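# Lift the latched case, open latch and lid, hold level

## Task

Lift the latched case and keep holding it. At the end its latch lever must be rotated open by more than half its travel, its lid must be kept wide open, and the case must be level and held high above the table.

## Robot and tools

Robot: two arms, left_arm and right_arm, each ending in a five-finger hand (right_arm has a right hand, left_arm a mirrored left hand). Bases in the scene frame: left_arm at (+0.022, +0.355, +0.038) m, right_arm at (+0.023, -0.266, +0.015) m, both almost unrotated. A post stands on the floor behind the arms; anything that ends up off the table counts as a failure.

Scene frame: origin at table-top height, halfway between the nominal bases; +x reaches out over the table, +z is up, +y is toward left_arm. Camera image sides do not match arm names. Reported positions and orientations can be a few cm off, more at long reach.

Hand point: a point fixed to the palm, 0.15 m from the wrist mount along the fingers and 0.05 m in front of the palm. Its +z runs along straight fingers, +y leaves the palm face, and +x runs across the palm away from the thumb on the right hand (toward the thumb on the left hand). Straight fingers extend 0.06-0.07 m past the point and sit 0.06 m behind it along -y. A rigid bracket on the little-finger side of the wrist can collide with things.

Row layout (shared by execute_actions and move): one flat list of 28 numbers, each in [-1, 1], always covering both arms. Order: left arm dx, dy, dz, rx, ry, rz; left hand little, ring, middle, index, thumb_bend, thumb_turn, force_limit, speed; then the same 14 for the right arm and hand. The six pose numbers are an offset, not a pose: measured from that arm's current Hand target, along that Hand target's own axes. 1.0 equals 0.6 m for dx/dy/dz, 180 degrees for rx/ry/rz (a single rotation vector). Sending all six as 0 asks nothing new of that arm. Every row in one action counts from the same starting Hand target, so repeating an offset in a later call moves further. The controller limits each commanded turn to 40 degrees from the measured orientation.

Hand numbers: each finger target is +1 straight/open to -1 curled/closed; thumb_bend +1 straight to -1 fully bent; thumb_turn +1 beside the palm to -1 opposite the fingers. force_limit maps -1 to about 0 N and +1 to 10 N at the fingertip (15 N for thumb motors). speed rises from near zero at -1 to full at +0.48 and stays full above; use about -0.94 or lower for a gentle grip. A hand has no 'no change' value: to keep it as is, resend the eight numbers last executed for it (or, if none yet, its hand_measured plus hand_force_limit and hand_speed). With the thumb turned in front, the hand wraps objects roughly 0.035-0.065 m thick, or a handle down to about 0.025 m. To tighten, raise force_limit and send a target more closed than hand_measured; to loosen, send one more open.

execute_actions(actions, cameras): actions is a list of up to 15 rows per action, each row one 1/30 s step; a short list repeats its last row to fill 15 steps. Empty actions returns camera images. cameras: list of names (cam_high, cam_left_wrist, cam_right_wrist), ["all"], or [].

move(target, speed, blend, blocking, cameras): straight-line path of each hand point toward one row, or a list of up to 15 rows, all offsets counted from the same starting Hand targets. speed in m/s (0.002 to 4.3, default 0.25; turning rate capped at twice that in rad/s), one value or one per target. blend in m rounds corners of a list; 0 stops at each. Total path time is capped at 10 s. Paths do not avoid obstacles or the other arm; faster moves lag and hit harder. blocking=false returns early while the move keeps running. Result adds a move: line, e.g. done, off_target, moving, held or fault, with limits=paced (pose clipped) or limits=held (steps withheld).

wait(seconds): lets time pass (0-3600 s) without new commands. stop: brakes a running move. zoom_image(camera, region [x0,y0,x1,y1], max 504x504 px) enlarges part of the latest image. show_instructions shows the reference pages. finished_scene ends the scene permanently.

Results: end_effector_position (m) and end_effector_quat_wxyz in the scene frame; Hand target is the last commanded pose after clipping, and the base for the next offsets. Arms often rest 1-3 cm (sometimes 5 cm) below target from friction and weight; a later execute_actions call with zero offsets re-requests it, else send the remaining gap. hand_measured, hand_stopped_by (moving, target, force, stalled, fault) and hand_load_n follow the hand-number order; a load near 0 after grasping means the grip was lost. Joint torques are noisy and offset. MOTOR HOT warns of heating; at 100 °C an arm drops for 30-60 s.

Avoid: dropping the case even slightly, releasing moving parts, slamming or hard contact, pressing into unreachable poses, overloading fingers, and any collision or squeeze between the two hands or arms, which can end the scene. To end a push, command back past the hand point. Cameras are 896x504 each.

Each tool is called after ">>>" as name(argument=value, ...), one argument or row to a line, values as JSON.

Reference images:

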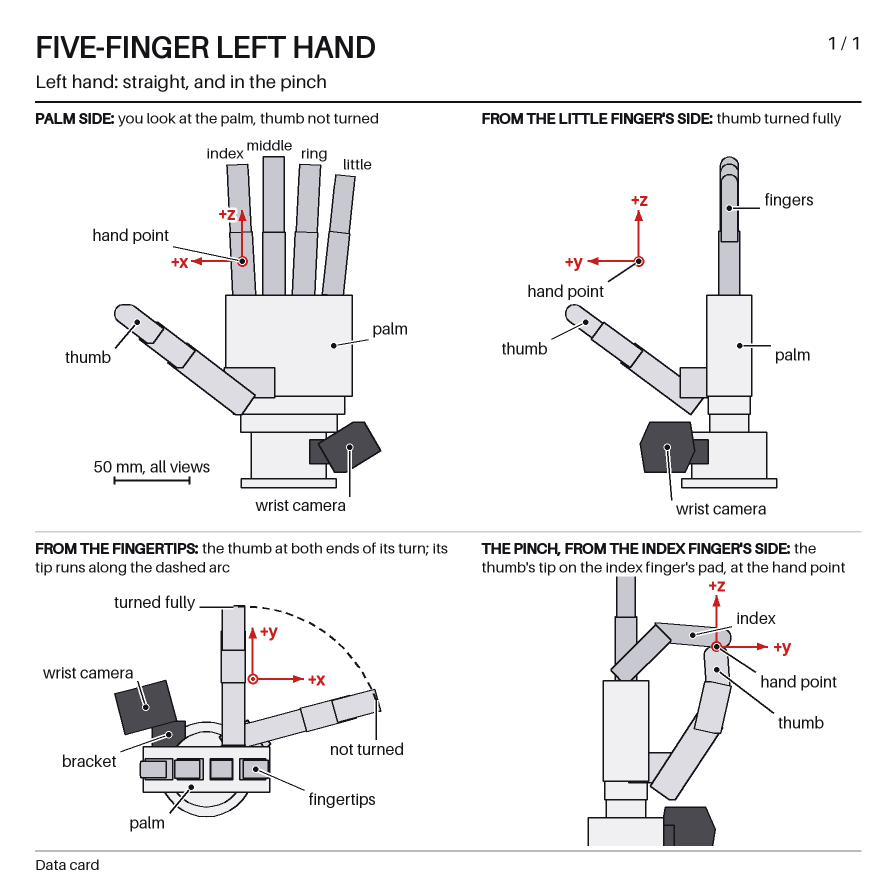

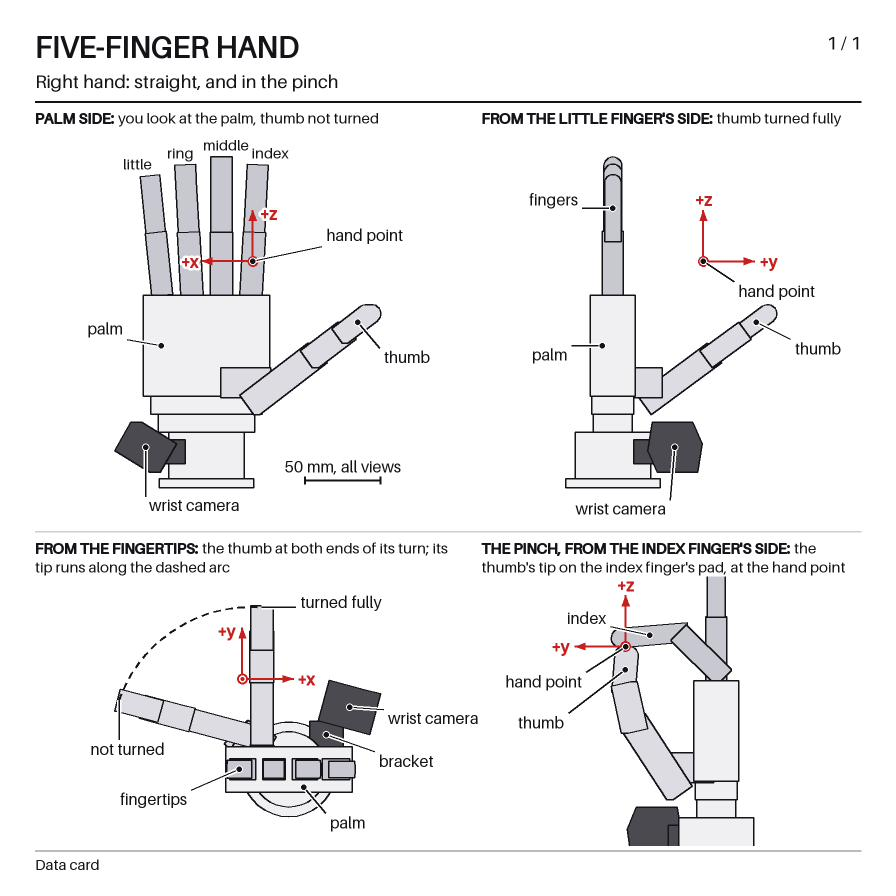

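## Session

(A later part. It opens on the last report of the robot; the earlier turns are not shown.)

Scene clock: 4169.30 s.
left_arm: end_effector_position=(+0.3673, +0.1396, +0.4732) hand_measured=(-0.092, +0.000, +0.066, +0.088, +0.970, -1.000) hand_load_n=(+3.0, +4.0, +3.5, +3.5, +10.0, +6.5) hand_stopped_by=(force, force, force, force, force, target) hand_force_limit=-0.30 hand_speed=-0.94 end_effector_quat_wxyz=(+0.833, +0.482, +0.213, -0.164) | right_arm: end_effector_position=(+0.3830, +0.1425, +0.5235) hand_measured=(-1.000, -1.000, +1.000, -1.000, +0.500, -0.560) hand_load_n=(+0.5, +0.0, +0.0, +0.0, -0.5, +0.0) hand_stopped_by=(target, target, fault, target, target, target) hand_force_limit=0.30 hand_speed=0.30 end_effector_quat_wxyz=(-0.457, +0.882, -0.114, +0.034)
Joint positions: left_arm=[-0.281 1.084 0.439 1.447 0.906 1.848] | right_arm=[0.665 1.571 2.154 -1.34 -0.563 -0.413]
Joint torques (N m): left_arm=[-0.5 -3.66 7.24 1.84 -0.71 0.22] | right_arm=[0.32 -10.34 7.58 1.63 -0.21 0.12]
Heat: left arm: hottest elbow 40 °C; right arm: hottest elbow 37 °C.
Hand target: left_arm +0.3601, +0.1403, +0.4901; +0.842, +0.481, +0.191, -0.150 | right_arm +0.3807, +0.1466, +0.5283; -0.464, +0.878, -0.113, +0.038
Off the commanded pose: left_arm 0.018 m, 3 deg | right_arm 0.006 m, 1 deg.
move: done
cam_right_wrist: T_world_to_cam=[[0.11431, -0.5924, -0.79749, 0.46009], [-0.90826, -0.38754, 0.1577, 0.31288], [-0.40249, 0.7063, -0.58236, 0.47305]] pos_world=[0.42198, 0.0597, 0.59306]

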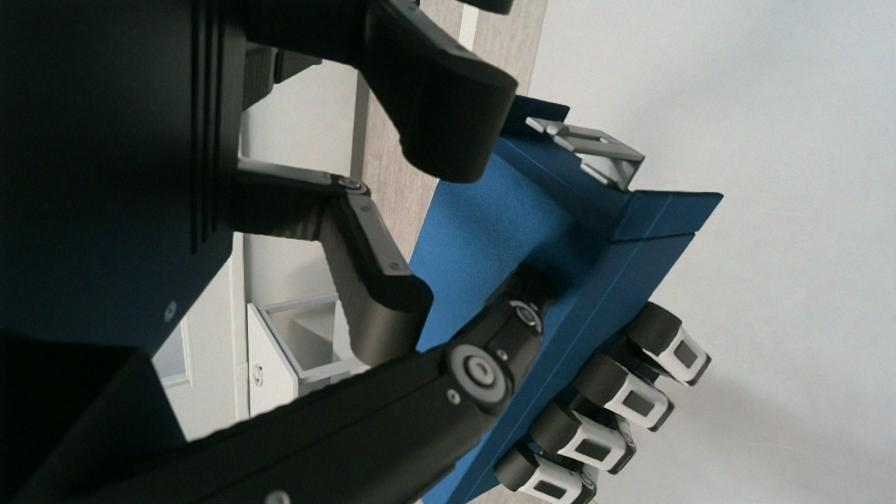

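>>> move(
  target=[
    [0,0,0,0,0,0,-0.4,-0.47,-0.32,-0.47,0.6,-1,-0.3,-0.94,-0.0013,-0.0274,-0.0189,0,0,0,-1,-1,1,-1,0.5,-0.56,0.3,0.3],
    [0,0,0,0,0,0,-0.4,-0.47,-0.32,-0.47,0.6,-1,-0.3,-0.94,0.0613,-0.0285,-0.0207,0,0,0,-1,-1,1,-1,0.5,-0.56,0.3,0.3],
  ],
  speed=0.08,
)

Scene clock: 4192.73 s.
left_arm: end_effector_position=(+0.3674, +0.1397, +0.4733) hand_measured=(-0.092, +0.000, +0.066, +0.088, +0.970, -1.000) hand_load_n=(+3.0, +4.0, +3.0, +3.0, +10.0, +6.5) hand_stopped_by=(force, force, force, force, force, target) hand_force_limit=-0.30 hand_speed=-0.94 end_effector_quat_wxyz=(+0.834, +0.482, +0.214, -0.164) | right_arm: end_effector_position=(+0.4149, +0.1398, +0.5369) hand_measured=(-1.000, -1.000, +1.000, -1.000, +0.500, -0.560) hand_load_n=(+0.0, +0.0, +0.0, +0.0, +0.0, +0.0) hand_stopped_by=(target, target, fault, target, target, target) hand_force_limit=0.30 hand_speed=0.30 end_effector_quat_wxyz=(-0.458, +0.880, -0.121, +0.028)
Joint positions: left_arm=[-0.281 1.084 0.439 1.447 0.905 1.848] | right_arm=[0.617 1.689 2.349 -1.44 -0.603 -0.435]
Joint torques (N m): left_arm=[-0.38 -3.84 7.19 1.81 -0.66 0.25] | right_arm=[-0.91 -10.58 10.73 0.55 -0.42 -0.13]
Heat: left arm: hottest elbow 42 °C; right arm: hottest elbow 38 °C.
Hand target: left_arm +0.3602, +0.1403, +0.4901; +0.842, +0.481, +0.191, -0.150 | right_arm +0.4171, +0.1372, +0.5479; -0.464, +0.878, -0.113, +0.038
Off the commanded pose: left_arm 0.018 m, 3 deg | right_arm 0.012 m, 2 deg.
move: off_target (right_arm)

>>> move(
  target=[
    [0,0,0,0,0,0,-0.4,-0.47,-0.32,-0.47,0.6,-1,-0.3,-0.94,0.0027,0.0155,0.014,0,0,0,-1,-1,1,-1,0.5,-0.56,0.3,0.3],
  ],
  speed=0.05,
  cameras=["cam_right_wrist"],
)

>>> zoom_image(
  camera="cam_right_wrist",
  region=[420, 160, 720, 400],
)

Scene clock: 4200.50 s.
left_arm: end_effector_position=(+0.3674, +0.1397, +0.4733) hand_measured=(-0.092, +0.000, +0.066, +0.088, +0.970, -1.000) hand_load_n=(+3.0, +4.0, +3.0, +3.0, +10.0, +6.5) hand_stopped_by=(force, force, force, force, force, target) hand_force_limit=-0.30 hand_speed=-0.94 end_effector_quat_wxyz=(+0.834, +0.482, +0.214, -0.164) | right_arm: end_effector_position=(+0.4167, +0.1410, +0.5250) hand_measured=(-1.000, -1.000, +1.000, -1.000, +0.500, -0.560) hand_load_n=(+0.0, +0.0, +0.0, +0.0, +0.0, +0.0) hand_stopped_by=(target, target, fault, target, target, target) hand_force_limit=0.30 hand_speed=0.30 end_effector_quat_wxyz=(-0.452, +0.883, -0.124, +0.022)
Joint positions: left_arm=[-0.281 1.084 0.439 1.447 0.905 1.848] | right_arm=[0.617 1.685 2.313 -1.427 -0.603 -0.436]
Joint torques (N m): left_arm=[-0.67 -3.78 7.27 1.84 -0.67 0.25] | right_arm=[-0.62 -12.04 7.8 1.66 -0.4 -0.11]
Heat: left arm: hottest elbow 42 °C; right arm: hottest elbow 39 °C.
Hand target: left_arm +0.3602, +0.1403, +0.4901; +0.842, +0.481, +0.191, -0.150 | right_arm +0.4187, +0.1386, +0.5353; -0.464, +0.878, -0.113, +0.038
Off the commanded pose: left_arm 0.018 m, 3 deg | right_arm 0.011 m, 3 deg.
move: off_target (right_arm)
cam_right_wrist: T_world_to_cam=[[0.08528, -0.59744, -0.79736, 0.46928], [-0.90499, -0.38123, 0.18885, 0.32413], [-0.41681, 0.7055, -0.57319, 0.48991]] pos_world=[0.45751, 0.05831, 0.59378]

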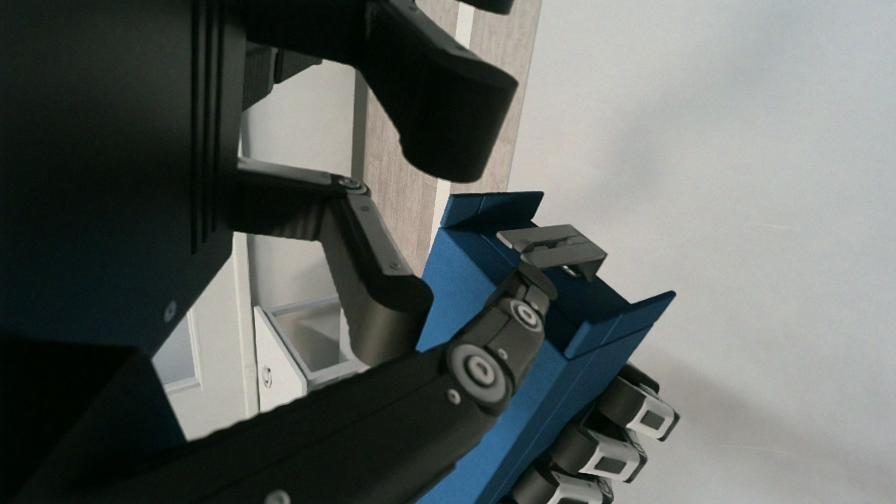

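Scaled by 1.680 from the camera's image (finer frame: 1280x720).

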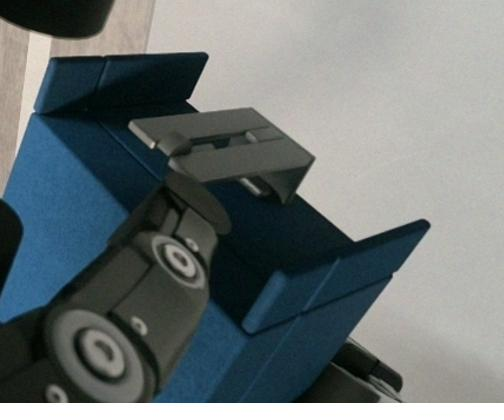

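>>> move(
  target=[
    [0,0,0,0,0,0,-0.4,-0.47,-0.32,-0.47,0.6,-1,-0.3,-0.94,-0.0174,-0.001,0.0026,0,0,0,-1,-1,1,-1,0.5,-0.56,0.3,0.3],
  ],
  speed=0.06,
  cameras=["cam_right_wrist"],
)

>>> zoom_image(
  camera="cam_right_wrist",
  region=[420, 160, 720, 400],
)

Scene clock: 4219.27 s.
left_arm: end_effector_position=(+0.3674, +0.1397, +0.4733) hand_measured=(-0.092, +0.000, +0.066, +0.088, +0.970, -1.000) hand_load_n=(+3.5, +4.0, +3.5, +3.0, +10.0, +6.0) hand_stopped_by=(force, force, force, force, force, target) hand_force_limit=-0.30 hand_speed=-0.94 end_effector_quat_wxyz=(+0.834, +0.482, +0.214, -0.164) | right_arm: end_effector_position=(+0.4148, +0.1387, +0.5245) hand_measured=(-1.000, -1.000, +1.000, -1.000, +0.500, -0.560) hand_load_n=(+0.0, +0.0, +0.0, +0.0, +0.0, +0.0) hand_stopped_by=(target, target, fault, target, target, target) hand_force_limit=0.30 hand_speed=0.30 end_effector_quat_wxyz=(-0.453, +0.883, -0.124, +0.028)
Joint positions: left_arm=[-0.281 1.084 0.439 1.447 0.905 1.848] | right_arm=[0.618 1.665 2.283 -1.409 -0.594 -0.436]
Joint torques (N m): left_arm=[-0.32 -3.55 7.23 1.83 -0.67 0.23] | right_arm=[0.62 -11.99 7.73 1.69 -0.26 0.02]
Heat: left arm: hottest elbow 42 °C; right arm: hottest elbow 39 °C.
Hand target: left_arm +0.3602, +0.1403, +0.4901; +0.842, +0.481, +0.191, -0.150 | right_arm +0.4090, +0.1427, +0.5354; -0.464, +0.878, -0.113, +0.038
Off the commanded pose: left_arm 0.018 m, 3 deg | right_arm 0.013 m, 2 deg.
move: off_target (right_arm)
cam_right_wrist: T_world_to_cam=[[0.09084, -0.598, -0.79633, 0.46486], [-0.90887, -0.37663, 0.17915, 0.32766], [-0.40706, 0.70749, -0.57772, 0.48847]] pos_world=[0.45441, 0.05581, 0.59368]

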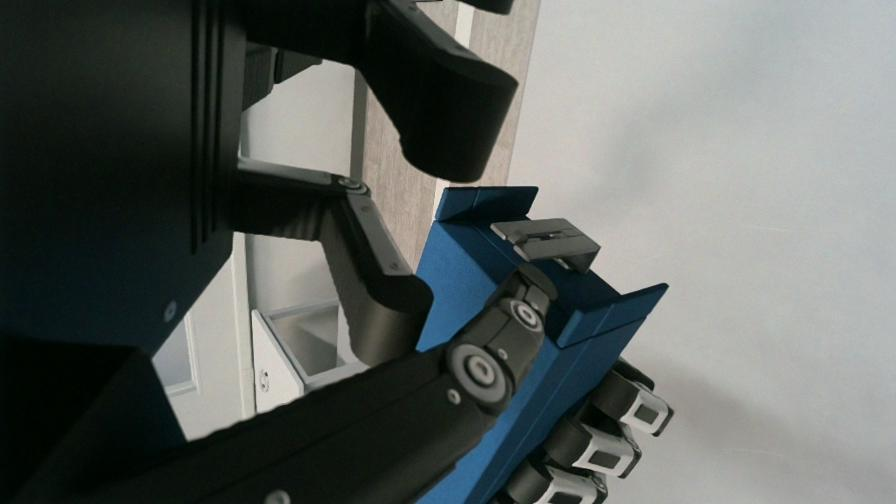

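Scaled by 1.680 from the camera's image (finer frame: 1280x720).

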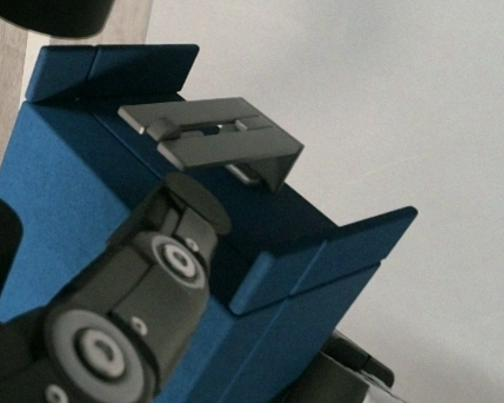

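>>> move(
  target=[
    [0,0,0,0,0,0,-0.4,-0.47,-0.32,-0.47,0.6,-1,-0.3,-0.94,0.0008,0.0158,0.0109,0,0,0,-1,-1,1,-1,0.5,-0.56,0.3,0.3],
  ],
  speed=0.04,
  cameras=["cam_right_wrist"],
)

>>> zoom_image(
  camera="cam_right_wrist",
  region=[420, 160, 720, 400],
)

Scene clock: 4229.63 s.
left_arm: end_effector_position=(+0.3674, +0.1397, +0.4733) hand_measured=(-0.092, +0.000, +0.066, +0.088, +0.970, -1.000) hand_load_n=(+3.5, +4.0, +3.0, +3.5, +10.0, +6.5) hand_stopped_by=(force, force, force, force, force, target) hand_force_limit=-0.30 hand_speed=-0.94 end_effector_quat_wxyz=(+0.834, +0.482, +0.214, -0.164) | right_arm: end_effector_position=(+0.4152, +0.1392, +0.5121) hand_measured=(-1.000, -1.000, +1.000, -1.000, +0.500, -0.560) hand_load_n=(+0.0, +0.0, +0.0, +0.0, +0.0, +0.0) hand_stopped_by=(target, target, fault, target, target, target) hand_force_limit=0.30 hand_speed=0.30 end_effector_quat_wxyz=(-0.452, +0.883, -0.124, +0.027)
Joint positions: left_arm=[-0.281 1.084 0.439 1.447 0.905 1.848] | right_arm=[0.618 1.64 2.212 -1.363 -0.594 -0.436]
Joint torques (N m): left_arm=[-0.56 -3.9 7.28 1.85 -0.67 0.25] | right_arm=[0.67 -12.1 7.91 1.63 -0.25 0.01]
Heat: left arm: hottest elbow 42 °C; right arm: hottest elbow 39 °C.
Hand target: left_arm +0.3602, +0.1403, +0.4901; +0.842, +0.481, +0.191, -0.150 | right_arm +0.4089, +0.1427, +0.5239; -0.464, +0.878, -0.113, +0.038
Off the commanded pose: left_arm 0.018 m, 3 deg | right_arm 0.014 m, 2 deg.
move: off_target (right_arm)
cam_right_wrist: T_world_to_cam=[[0.09038, -0.59851, -0.796, 0.45535], [-0.90856, -0.37689, 0.18022, 0.32972], [-0.40787, 0.70692, -0.57784, 0.48151]] pos_world=[0.45481, 0.05641, 0.58128]

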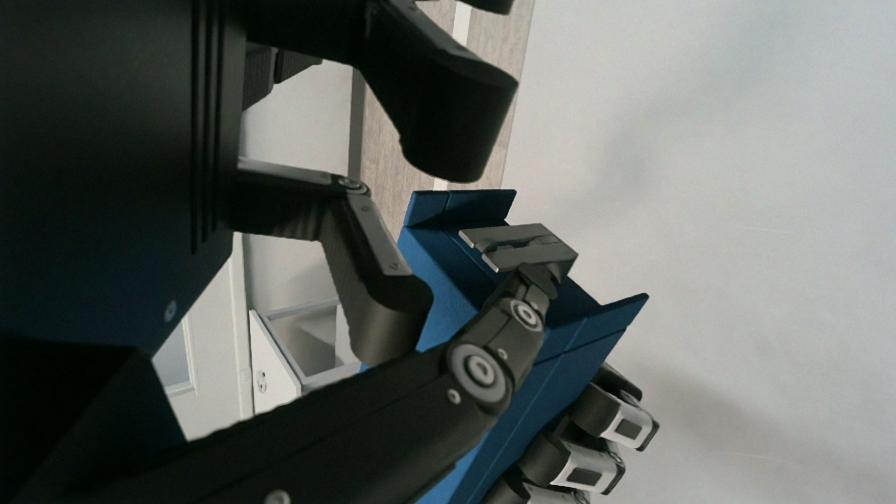

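Scaled by 1.680 from the camera's image (finer frame: 1280x720).

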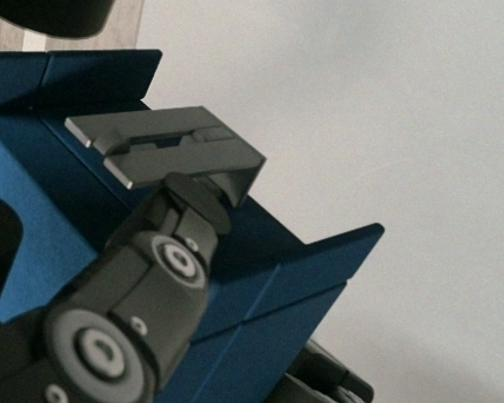

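>>> move(
  target=[
    [0,0,0,0,0,0,-0.4,-0.47,-0.32,-0.47,0.6,-1,-0.3,-0.94,-0.0078,-0.0027,0.0045,0,0,0,-1,-1,1,-1,0.5,-0.56,0.3,0.3],
  ],
  speed=0.03,
  cameras=["cam_right_wrist"],
)

>>> zoom_image(
  camera="cam_right_wrist",
  region=[420, 160, 720, 400],
)

Scene clock: 4242.87 s.
left_arm: end_effector_position=(+0.3671, +0.1398, +0.4737) hand_measured=(-0.092, +0.000, +0.066, +0.088, +0.970, -1.000) hand_load_n=(+3.5, +4.0, +3.0, +3.0, +10.0, +6.5) hand_stopped_by=(force, force, force, force, force, target) hand_force_limit=-0.30 hand_speed=-0.94 end_effector_quat_wxyz=(+0.834, +0.482, +0.213, -0.163) | right_arm: end_effector_position=(+0.4136, +0.1421, +0.5115) hand_measured=(-1.000, -1.000, +1.000, -1.000, +0.500, -0.560) hand_load_n=(+0.0, +0.0, +0.0, +0.5, +0.0, -1.0) hand_stopped_by=(target, target, fault, target, target, target) hand_force_limit=0.30 hand_speed=0.30 end_effector_quat_wxyz=(-0.452, +0.883, -0.121, +0.031)
Joint positions: left_arm=[-0.281 1.084 0.439 1.447 0.905 1.851] | right_arm=[0.627 1.637 2.207 -1.355 -0.584 -0.436]
Joint torques (N m): left_arm=[-0.5 -4.07 7.23 1.85 -0.68 0.21] | right_arm=[0.91 -12.22 7.92 1.58 -0.32 0.09]
Heat: left arm: hottest elbow 42 °C; right arm: hottest elbow 39 °C.
Hand target: left_arm +0.3602, +0.1403, +0.4901; +0.842, +0.481, +0.191, -0.150 | right_arm +0.4050, +0.1468, +0.5240; -0.464, +0.878, -0.113, +0.038
Off the commanded pose: left_arm 0.018 m, 3 deg | right_arm 0.016 m, 2 deg.
move: off_target (right_arm)
cam_right_wrist: T_world_to_cam=[[0.09836, -0.60027, -0.79373, 0.45256], [-0.90944, -0.37805, 0.17321, 0.33361], [-0.40404, 0.70481, -0.58309, 0.47994]] pos_world=[0.4528, 0.05951, 0.58127]

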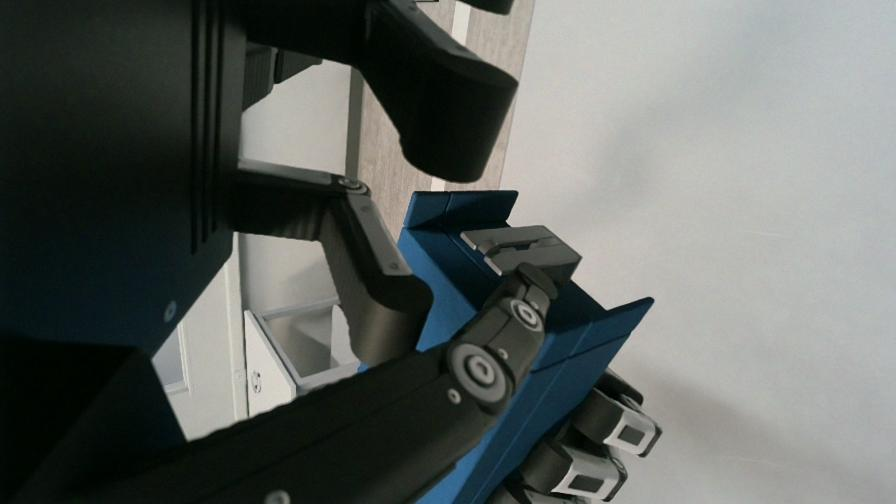

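Scaled by 1.680 from the camera's image (finer frame: 1280x720).

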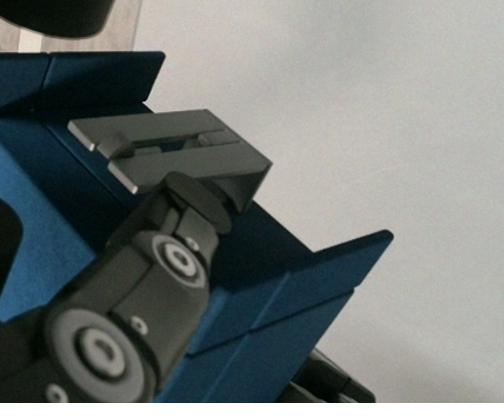

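>>> move(
  target=[
    [0,0,0,0,0,0,-0.4,-0.47,-0.32,-0.47,0.6,-1,-0.3,-0.94,-0.0038,0.0042,-0.006,0,0,0,-1,-1,1,-1,0.5,-0.56,0.3,0.3],
    [0,0,0,0,0,0,-0.4,-0.47,-0.32,-0.47,0.6,-1,-0.3,-0.94,-0.0105,0.0023,-0.0027,0,0,0,-1,-1,1,-1,0.5,-0.56,0.3,0.3],
  ],
  speed=0.03,
  cameras=["cam_right_wrist"],
)

>>> zoom_image(
  camera="cam_right_wrist",
  region=[420, 160, 720, 400],
)

Scene clock: 4260.87 s.
left_arm: end_effector_position=(+0.3655, +0.1392, +0.4748) hand_measured=(-0.092, +0.000, +0.066, +0.088, +0.970, -1.000) hand_load_n=(+3.0, +4.0, +3.0, +3.0, +10.0, +6.5) hand_stopped_by=(force, force, force, force, force, target) hand_force_limit=-0.30 hand_speed=-0.94 end_effector_quat_wxyz=(+0.834, +0.484, +0.210, -0.161) | right_arm: end_effector_position=(+0.4107, +0.1405, +0.5116) hand_measured=(-1.000, -1.000, +1.000, -1.000, +0.500, -0.560) hand_load_n=(+0.0, +0.0, +0.0, +0.0, -0.5, -2.0) hand_stopped_by=(target, target, fault, target, target, target) hand_force_limit=0.30 hand_speed=0.30 end_effector_quat_wxyz=(-0.453, +0.883, -0.120, +0.035)
Joint positions: left_arm=[-0.283 1.081 0.439 1.447 0.907 1.855] | right_arm=[0.63 1.62 2.184 -1.342 -0.577 -0.436]
Joint torques (N m): left_arm=[-0.44 -3.37 7.17 1.83 -0.77 0.17] | right_arm=[1.26 -12.04 7.88 1.4 -0.41 0.14]
Heat: left arm: hottest elbow 42 °C; right arm: hottest elbow 38 °C.
Hand target: left_arm +0.3602, +0.1404, +0.4902; +0.842, +0.481, +0.191, -0.150 | right_arm +0.3985, +0.1462, +0.5239; -0.464, +0.878, -0.113, +0.038
Off the commanded pose: left_arm 0.016 m, 3 deg | right_arm 0.018 m, 2 deg.
move: off_target (right_arm)
cam_right_wrist: T_world_to_cam=[[0.10439, -0.60016, -0.79304, 0.4491], [-0.91194, -0.37592, 0.16445, 0.33562], [-0.39681, 0.70604, -0.58656, 0.47857]] pos_world=[0.44909, 0.05781, 0.58166]

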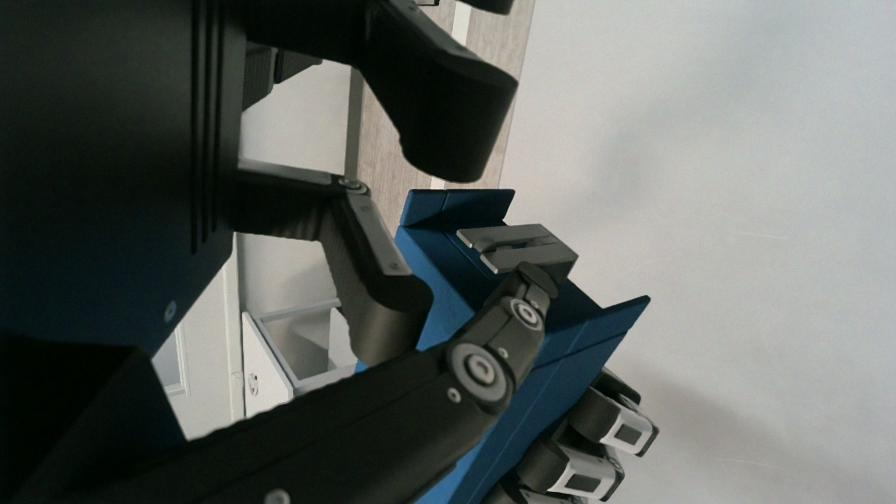

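Scaled by 1.680 from the camera's image (finer frame: 1280x720).

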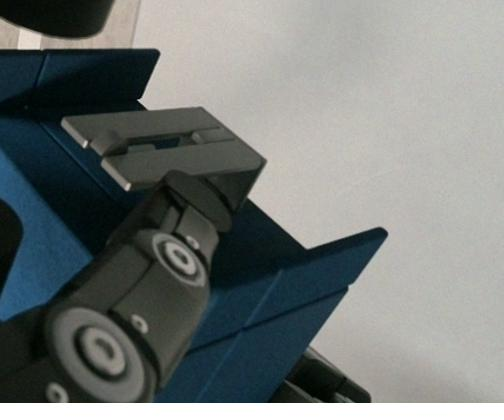

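>>> move(
  target=[
    [0,0,0,0,0,0,-0.4,-0.47,-0.32,-0.47,0.6,-1,-0.3,-0.94,-0.005,0.005,-0.0083,0,0,0,-1,-1,1,-1,0.5,-0.56,0.3,0.3],
  ],
  speed=0.03,
  cameras=["cam_right_wrist"],
)

>>> zoom_image(
  camera="cam_right_wrist",
  region=[420, 160, 720, 400],
)

Scene clock: 4318.40 s.
left_arm: end_effector_position=(+0.3632, +0.1376, +0.4756) hand_measured=(-0.092, +0.000, +0.066, +0.088, +0.970, -1.000) hand_load_n=(+3.0, +4.0, +3.0, +3.5, +10.0, +6.5) hand_stopped_by=(force, force, force, force, force, target) hand_force_limit=-0.30 hand_speed=-0.94 end_effector_quat_wxyz=(+0.834, +0.486, +0.206, -0.162) | right_arm: end_effector_position=(+0.4072, +0.1379, +0.5123) hand_measured=(-1.000, -1.000, +1.000, -1.000, +0.500, -0.560) hand_load_n=(+0.0, +0.0, +0.0, +0.0, -2.0, -3.0) hand_stopped_by=(target, target, fault, target, target, target) hand_force_limit=0.30 hand_speed=0.30 end_effector_quat_wxyz=(-0.454, +0.882, -0.119, +0.037)
Joint positions: left_arm=[-0.286 1.078 0.439 1.447 0.912 1.859] | right_arm=[0.63 1.604 2.165 -1.334 -0.576 -0.436]
Joint torques (N m): left_arm=[-0.09 -3.14 7.42 1.84 -0.99 0.12] | right_arm=[1.08 -11.99 7.79 1.18 -0.51 0.13]
Heat: left arm: hottest elbow 42 °C; right arm: hottest elbow 39 °C.
Hand target: left_arm +0.3602, +0.1404, +0.4902; +0.842, +0.481, +0.191, -0.150 | right_arm +0.3943, +0.1413, +0.5243; -0.464, +0.878, -0.113, +0.038
Off the commanded pose: left_arm 0.015 m, 2 deg | right_arm 0.018 m, 1 deg.
move: off_target (right_arm)
cam_right_wrist: T_world_to_cam=[[0.10706, -0.59866, -0.79382, 0.44755], [-0.91275, -0.37575, 0.16028, 0.33377], [-0.39423, 0.7074, -0.58665, 0.47828]] pos_world=[0.44529, 0.05501, 0.58236]

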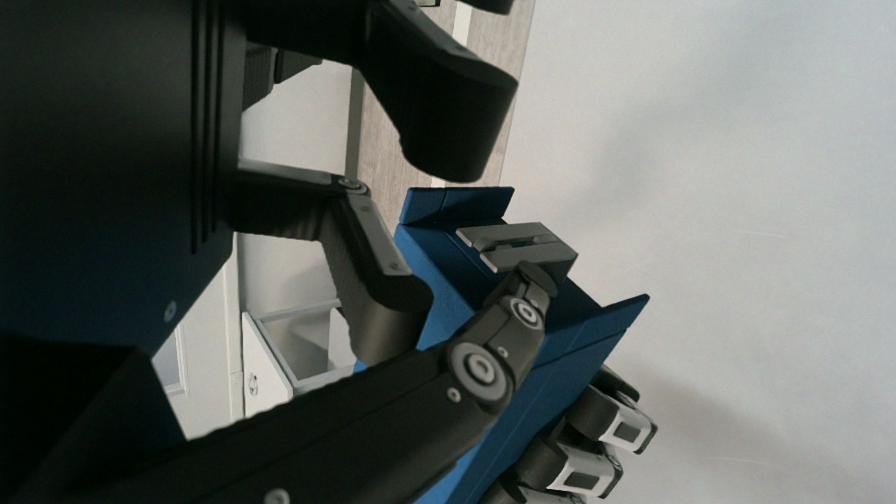

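Scaled by 1.680 from the camera's image (finer frame: 1280x720).

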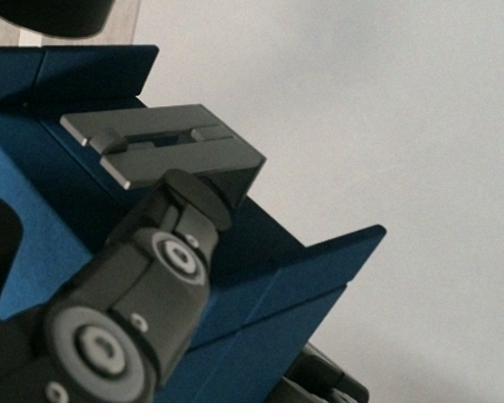

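>>> move(
  target=[
    [0,0,0,0,0,0,-0.4,-0.47,-0.32,-0.47,0.6,-1,-0.3,-0.94,0.0075,-0.008,0.0112,0,0,0,-1,-1,1,-1,0.5,-0.56,0.3,0.3],
  ],
  speed=0.03,
  cameras=["cam_right_wrist"],
)

>>> zoom_image(
  camera="cam_right_wrist",
  region=[420, 160, 720, 400],
)

Scene clock: 4326.20 s.
left_arm: end_effector_position=(+0.3632, +0.1376, +0.4755) hand_measured=(-0.092, +0.000, +0.066, +0.088, +0.970, -1.000) hand_load_n=(+3.0, +4.0, +3.0, +3.5, +10.0, +6.5) hand_stopped_by=(force, force, force, force, force, target) hand_force_limit=-0.30 hand_speed=-0.94 end_effector_quat_wxyz=(+0.834, +0.486, +0.206, -0.162) | right_arm: end_effector_position=(+0.4074, +0.1378, +0.5123) hand_measured=(-1.000, -1.000, +1.000, -1.000, +0.500, -0.560) hand_load_n=(+0.0, +0.0, +0.0, +0.0, -2.0, -2.5) hand_stopped_by=(target, target, fault, target, target, target) hand_force_limit=0.30 hand_speed=0.30 end_effector_quat_wxyz=(-0.453, +0.882, -0.120, +0.037)
Joint positions: left_arm=[-0.286 1.078 0.439 1.447 0.912 1.859] | right_arm=[0.63 1.604 2.165 -1.334 -0.576 -0.436]
Joint torques (N m): left_arm=[-0.03 -3.25 7.3 1.78 -1 0.13] | right_arm=[1.32 -10.11 10.29 1.13 -0.42 0.15]
Heat: left arm: hottest elbow 42 °C; right arm: hottest elbow 39 °C.
Hand target: left_arm +0.3601, +0.1404, +0.4902; +0.842, +0.481, +0.191, -0.150 | right_arm +0.4007, +0.1482, +0.5243; -0.464, +0.878, -0.113, +0.038
Off the commanded pose: left_arm 0.015 m, 2 deg | right_arm 0.017 m, 1 deg.
move: off_target (right_arm)
cam_right_wrist: T_world_to_cam=[[0.10699, -0.59902, -0.79356, 0.44738], [-0.91302, -0.37517, 0.16011, 0.33401], [-0.39363, 0.70741, -0.58705, 0.47835]] pos_world=[0.44539, 0.05491, 0.58236]

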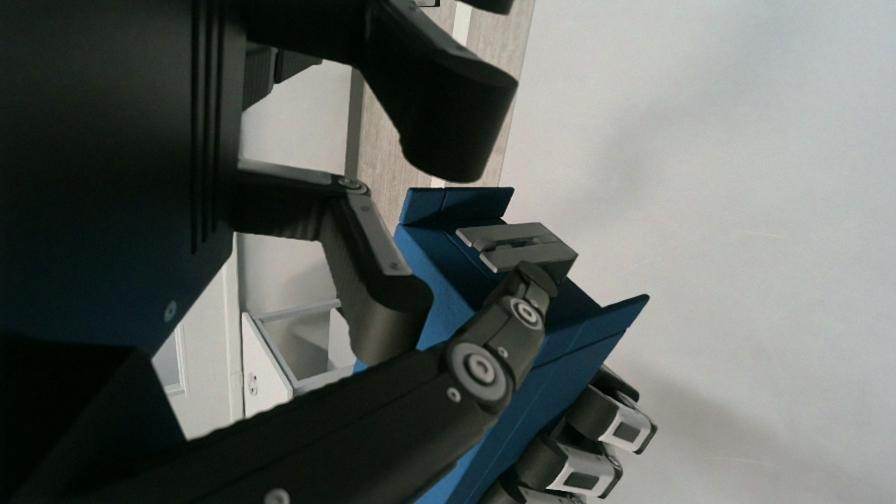

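Scaled by 1.680 from the camera's image (finer frame: 1280x720).

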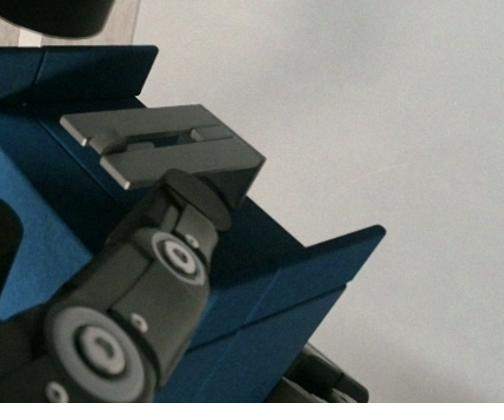

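>>> move(
  target=[
    [0,0,0,0,0,0,-0.4,-0.47,-0.32,-0.47,0.6,-1,-0.3,-0.94,0.004,-0.0042,0.0059,0,0,0,-1,-1,1,-1,0.5,-0.56,0.3,0.3],
  ],
  speed=0.03,
  cameras=["cam_right_wrist"],
)

>>> zoom_image(
  camera="cam_right_wrist",
  region=[420, 160, 720, 400],
)

Scene clock: 4333.93 s.
left_arm: end_effector_position=(+0.3635, +0.1379, +0.4757) hand_measured=(-0.092, +0.000, +0.066, +0.088, +0.970, -1.000) hand_load_n=(+3.0, +4.0, +3.0, +3.0, +10.0, +6.5) hand_stopped_by=(force, force, force, force, force, target) hand_force_limit=-0.30 hand_speed=-0.94 end_effector_quat_wxyz=(+0.834, +0.485, +0.206, -0.161) | right_arm: end_effector_position=(+0.4088, +0.1402, +0.5109) hand_measured=(-1.000, -1.000, +1.000, -1.000, +0.500, -0.560) hand_load_n=(+0.0, +0.0, +0.0, +0.0, -0.5, -1.5) hand_stopped_by=(target, target, fault, target, target, target) hand_force_limit=0.30 hand_speed=0.30 end_effector_quat_wxyz=(-0.453, +0.883, -0.119, +0.037)
Joint positions: left_arm=[-0.286 1.078 0.439 1.447 0.91 1.859] | right_arm=[0.632 1.611 2.17 -1.334 -0.575 -0.436]
Joint torques (N m): left_arm=[-0.03 -3.31 7.21 1.8 -0.9 0.14] | right_arm=[1.2 -9.93 11.22 1.07 -0.41 0.17]
Heat: left arm: hottest elbow 42 °C; right arm: hottest elbow 39 °C.
Hand target: left_arm +0.3602, +0.1404, +0.4902; +0.842, +0.481, +0.191, -0.150 | right_arm +0.4040, +0.1520, +0.5243; -0.464, +0.878, -0.113, +0.038
Off the commanded pose: left_arm 0.015 m, 2 deg | right_arm 0.018 m, 2 deg.
move: off_target (right_arm)
cam_right_wrist: T_world_to_cam=[[0.10728, -0.59992, -0.79283, 0.44723], [-0.91221, -0.37655, 0.1615, 0.33557], [-0.39543, 0.70591, -0.58765, 0.47762]] pos_world=[0.44699, 0.05751, 0.58106]

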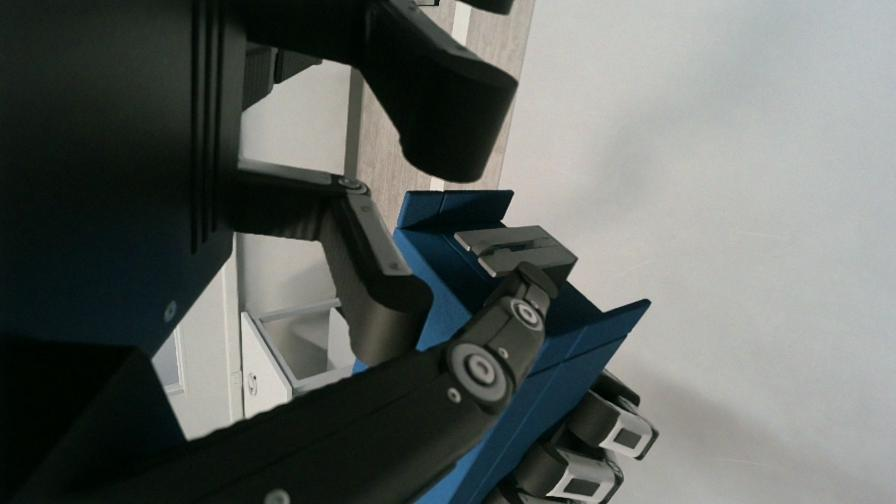

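Scaled by 1.680 from the camera's image (finer frame: 1280x720).

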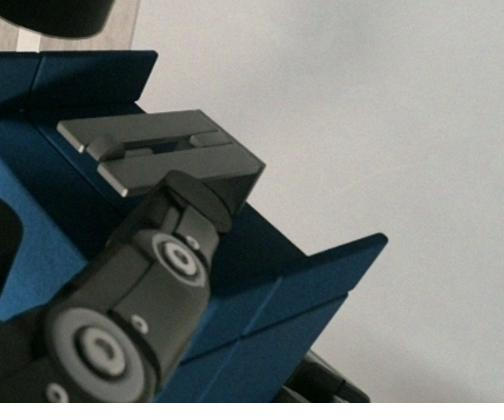

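>>> move(
  target=[
    [0,0,0,0,0,0,-0.4,-0.47,-0.32,-0.47,0.6,-1,-0.3,-0.94,0.004,-0.0042,0.0059,0,0,0,-1,-1,1,-1,0.5,-0.56,0.3,0.3],
  ],
  speed=0.03,
  cameras=["cam_right_wrist"],
)

>>> zoom_image(
  camera="cam_right_wrist",
  region=[420, 160, 720, 400],
)

Scene clock: 4342.37 s.
left_arm: end_effector_position=(+0.3640, +0.1386, +0.4761) hand_measured=(-0.092, +0.000, +0.066, +0.088, +0.970, -1.000) hand_load_n=(+3.5, +4.0, +3.0, +3.0, +10.0, +6.0) hand_stopped_by=(force, force, force, force, force, target) hand_force_limit=-0.30 hand_speed=-0.94 end_effector_quat_wxyz=(+0.835, +0.484, +0.207, -0.161) | right_arm: end_effector_position=(+0.4113, +0.1444, +0.5120) hand_measured=(-1.000, -1.000, +1.000, -1.000, +0.500, -0.560) hand_load_n=(+0.0, +0.0, +0.0, +0.0, +0.0, -1.5) hand_stopped_by=(target, target, fault, target, target, target) hand_force_limit=0.30 hand_speed=0.30 end_effector_quat_wxyz=(-0.454, +0.882, -0.117, +0.037)
Joint positions: left_arm=[-0.286 1.078 0.439 1.447 0.905 1.859] | right_arm=[0.635 1.624 2.188 -1.334 -0.574 -0.435]
Joint torques (N m): left_arm=[-0.26 -3.72 7.28 1.84 -0.7 0.12] | right_arm=[0.91 -9.88 11.26 1.02 -0.35 0.17]
Heat: left arm: hottest elbow 42 °C; right arm: hottest elbow 40 °C.
Hand target: left_arm +0.3602, +0.1404, +0.4902; +0.842, +0.481, +0.191, -0.150 | right_arm +0.4073, +0.1556, +0.5243; -0.464, +0.878, -0.113, +0.038
Off the commanded pose: left_arm 0.015 m, 2 deg | right_arm 0.017 m, 1 deg.
move: off_target (right_arm)
cam_right_wrist: T_world_to_cam=[[0.11098, -0.59734, -0.79427, 0.44923], [-0.91184, -0.37905, 0.15766, 0.34144], [-0.39525, 0.70675, -0.58675, 0.47564]] pos_world=[0.44949, 0.06161, 0.58206]

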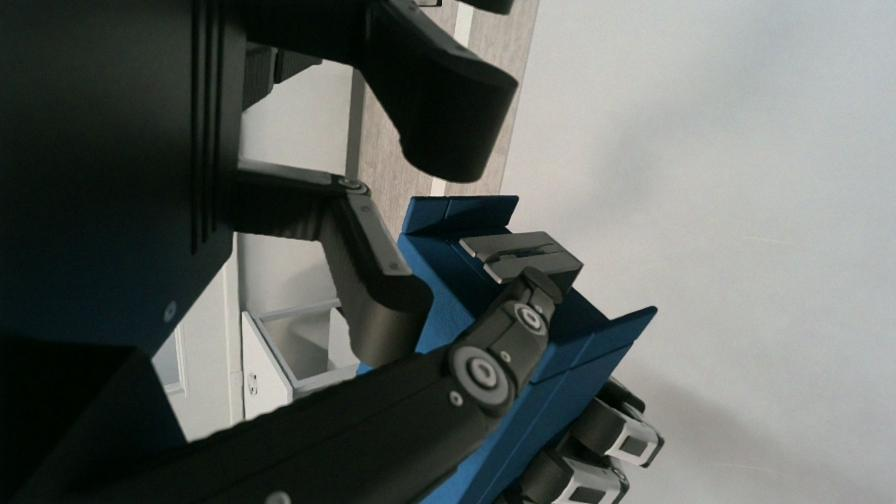

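Scaled by 1.680 from the camera's image (finer frame: 1280x720).

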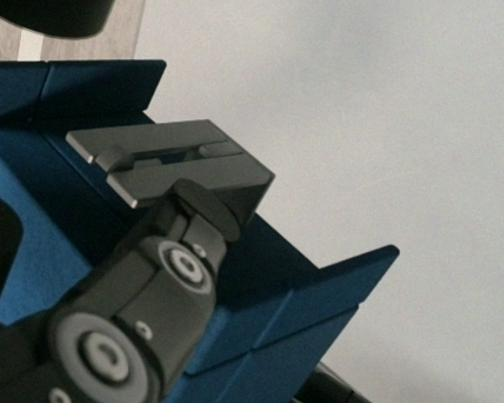

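>>> move(
  target=[
    [0,0,0,0,0,0,-0.4,-0.47,-0.32,-0.47,0.6,-1,-0.3,-0.94,-0.0133,0.014,-0.0194,0,0,0,-1,-1,1,-1,0.5,-0.56,0.3,0.3],
  ],
  speed=0.03,
  cameras=["cam_right_wrist"],
)

>>> zoom_image(
  camera="cam_right_wrist",
  region=[420, 160, 720, 400],
)

Scene clock: 4473.43 s.
left_arm: end_effector_position=(+0.3632, +0.1385, +0.4767) hand_measured=(-0.092, +0.000, +0.066, +0.088, +0.970, -1.000) hand_load_n=(+3.5, +4.0, +3.0, +3.0, +10.0, +6.0) hand_stopped_by=(force, force, force, force, force, target) hand_force_limit=-0.30 hand_speed=-0.94 end_effector_quat_wxyz=(+0.835, +0.485, +0.205, -0.159) | right_arm: end_effector_position=(+0.4075, +0.1415, +0.5124) hand_measured=(-1.000, -1.000, +1.000, -1.000, +0.500, -0.560) hand_load_n=(+0.0, +0.0, +0.0, +0.0, -1.5, -3.0) hand_stopped_by=(target, target, fault, target, target, target) hand_force_limit=0.30 hand_speed=0.30 end_effector_quat_wxyz=(-0.454, +0.883, -0.118, +0.037)
Joint positions: left_arm=[-0.286 1.077 0.439 1.448 0.907 1.862] | right_arm=[0.635 1.611 2.174 -1.334 -0.574 -0.435]
Joint torques (N m): left_arm=[-0.32 -3.72 7.2 1.69 -0.79 0.1] | right_arm=[0.62 -11.99 7.88 1.16 -0.57 0.11]
Heat: left arm: hottest elbow 43 °C; right arm: hottest elbow 45 °C.
Hand target: left_arm +0.3602, +0.1404, +0.4901; +0.842, +0.481, +0.191, -0.150 | right_arm +0.3962, +0.1435, +0.5242; -0.464, +0.878, -0.113, +0.038
Off the commanded pose: left_arm 0.014 m, 2 deg | right_arm 0.017 m, 1 deg.
move: off_target (right_arm)
cam_right_wrist: T_world_to_cam=[[0.10994, -0.59847, -0.79356, 0.44843], [-0.91189, -0.37838, 0.15902, 0.33599], [-0.39544, 0.70616, -0.58734, 0.47694]] pos_world=[0.44569, 0.05871, 0.58256]

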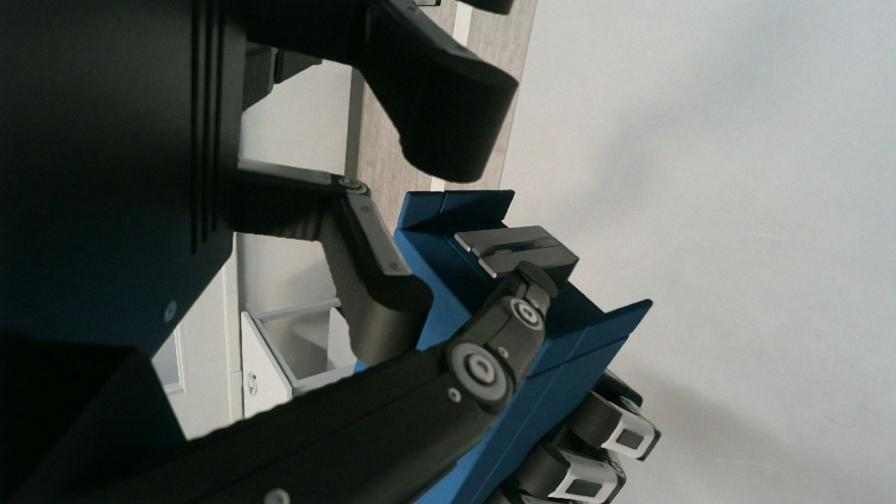

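Scaled by 1.680 from the camera's image (finer frame: 1280x720).

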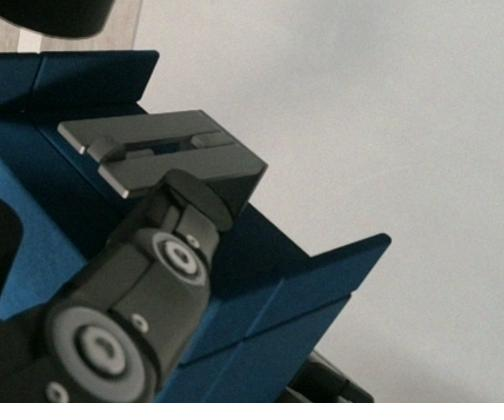

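>>> move(
  target=[
    [0,0,0,0,0,0,-0.4,-0.47,-0.32,-0.47,0.6,-1,-0.3,-0.94,0.004,-0.056,-0.025,0,0,0,-1,-1,1,-1,0.5,-0.56,0.3,0.3],
    [0,0,0,0,0,0,-0.4,-0.47,-0.32,-0.47,0.6,-1,-0.3,-0.94,0.004,-0.056,-0.025,0,0,0,-1,-1,1,-1,1,-1,0.3,0.3],
  ],
  speed=0.06,
  cameras=["cam_right_wrist"],
)

Scene clock: 4537.20 s.
left_arm: end_effector_position=(+0.3629, +0.1390, +0.4775) hand_measured=(-0.092, +0.000, +0.066, +0.088, +0.970, -1.000) hand_load_n=(+3.0, +4.0, +3.0, +3.0, +10.0, +6.5) hand_stopped_by=(force, force, force, force, force, target) hand_force_limit=-0.30 hand_speed=-0.94 end_effector_quat_wxyz=(+0.836, +0.484, +0.204, -0.158) | right_arm: end_effector_position=(+0.4076, +0.1443, +0.5494) hand_measured=(-1.000, -1.000, +1.000, -1.000, +1.000, -1.000) hand_load_n=(+0.0, +0.0, +0.0, +0.0, +0.0, +0.0) hand_stopped_by=(target, target, fault, target, target, target) hand_force_limit=0.30 hand_speed=0.30 end_effector_quat_wxyz=(-0.458, +0.881, -0.117, +0.038)
Joint positions: left_arm=[-0.286 1.076 0.439 1.449 0.905 1.863] | right_arm=[0.638 1.698 2.404 -1.466 -0.576 -0.429]
Joint torques (N m): left_arm=[0.21 -3.02 7.27 1.66 -0.69 0.09] | right_arm=[0.79 -10.4 10.55 0.49 -0.36 0.1]
Heat: left arm: hottest elbow 43 °C; right arm: hottest elbow 40 °C.
Hand target: left_arm +0.3601, +0.1405, +0.4903; +0.842, +0.481, +0.191, -0.150 | right_arm +0.4014, +0.1491, +0.5604; -0.464, +0.878, -0.113, +0.038
Off the commanded pose: left_arm 0.013 m, 2 deg | right_arm 0.013 m, 1 deg.
move: off_target (right_arm); target 2's new numbers were sent with right_arm's hand 0.013 m and 1 deg from that target
cam_right_wrist: T_world_to_cam=[[0.11329, -0.59118, -0.79854, 0.47985], [-0.91193, -0.3809, 0.15262, 0.33511], [-0.39439, 0.71093, -0.58227, 0.49277]] pos_world=[0.44558, 0.061, 0.61896]

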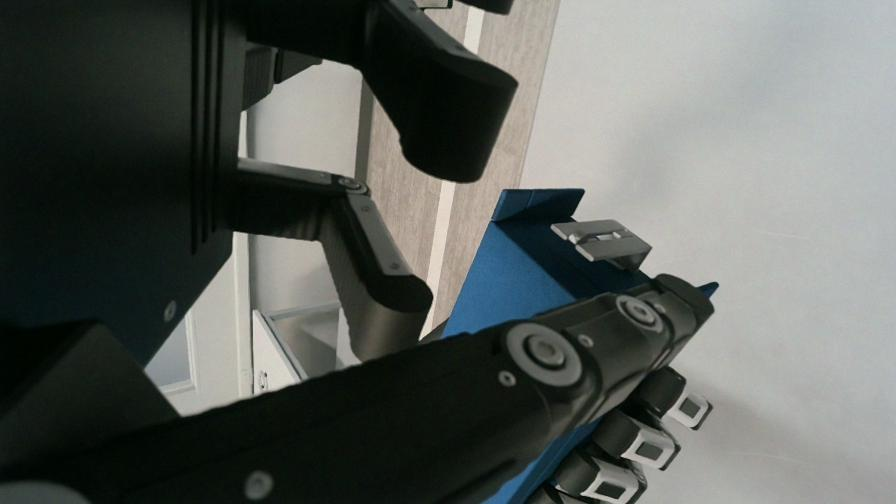

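>>> move(
  target=[
    [0,0,0,0,0,0,-0.4,-0.47,-0.32,-0.47,0.6,-1,-0.3,-0.94,-0.0378,-0.0177,0.0408,0,0,0,-1,-1,1,-1,1,-1,0.3,0.3],
  ],
  speed=0.06,
  cameras=["cam_right_wrist"],
)

>>> zoom_image(
  camera="cam_right_wrist",
  region=[500, 160, 800, 400],
)

Scene clock: 4552.17 s.
left_arm: end_effector_position=(+0.3629, +0.1390, +0.4775) hand_measured=(-0.092, +0.000, +0.066, +0.088, +0.970, -1.000) hand_load_n=(+3.0, +4.0, +3.0, +3.0, +10.0, +6.5) hand_stopped_by=(force, force, force, force, force, target) hand_force_limit=-0.30 hand_speed=-0.94 end_effector_quat_wxyz=(+0.836, +0.484, +0.204, -0.158) | right_arm: end_effector_position=(+0.3829, +0.1714, +0.5488) hand_measured=(-1.000, -1.000, +1.000, -1.000, +1.000, -1.000) hand_load_n=(+0.0, +0.0, +0.0, +0.0, +0.0, +0.0) hand_stopped_by=(target, target, fault, target, target, target) hand_force_limit=0.30 hand_speed=0.30 end_effector_quat_wxyz=(-0.453, +0.884, -0.115, +0.032)
Joint positions: left_arm=[-0.286 1.076 0.439 1.449 0.905 1.863] | right_arm=[0.713 1.698 2.404 -1.454 -0.527 -0.377]
Joint torques (N m): left_arm=[-0.32 -3.19 7.3 1.69 -0.67 0.06] | right_arm=[0.26 -10.4 9.18 1.73 -0.19 0.1]
Heat: left arm: hottest elbow 43 °C; right arm: hottest elbow 40 °C.
Hand target: left_arm +0.3601, +0.1405, +0.4903; +0.842, +0.481, +0.191, -0.150 | right_arm +0.3852, +0.1799, +0.5562; -0.464, +0.878, -0.113, +0.038
Off the commanded pose: left_arm 0.013 m, 2 deg | right_arm 0.012 m, 2 deg.
move: off_target (right_arm)
cam_right_wrist: T_world_to_cam=[[0.11017, -0.59888, -0.79322, 0.49769], [-0.90679, -0.38732, 0.16648, 0.31465], [-0.40693, 0.70095, -0.58573, 0.47182]] pos_world=[0.42249, 0.0892, 0.61876]

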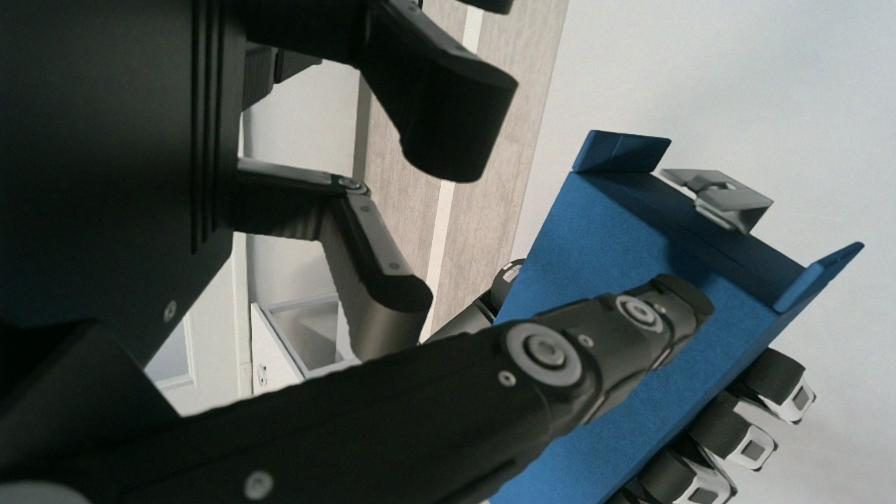

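Scaled by 1.680 from the camera's image (finer frame: 1280x720).

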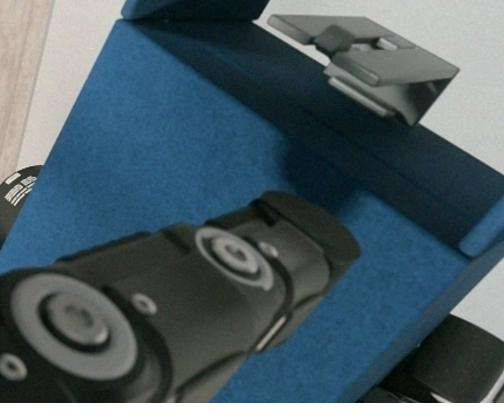

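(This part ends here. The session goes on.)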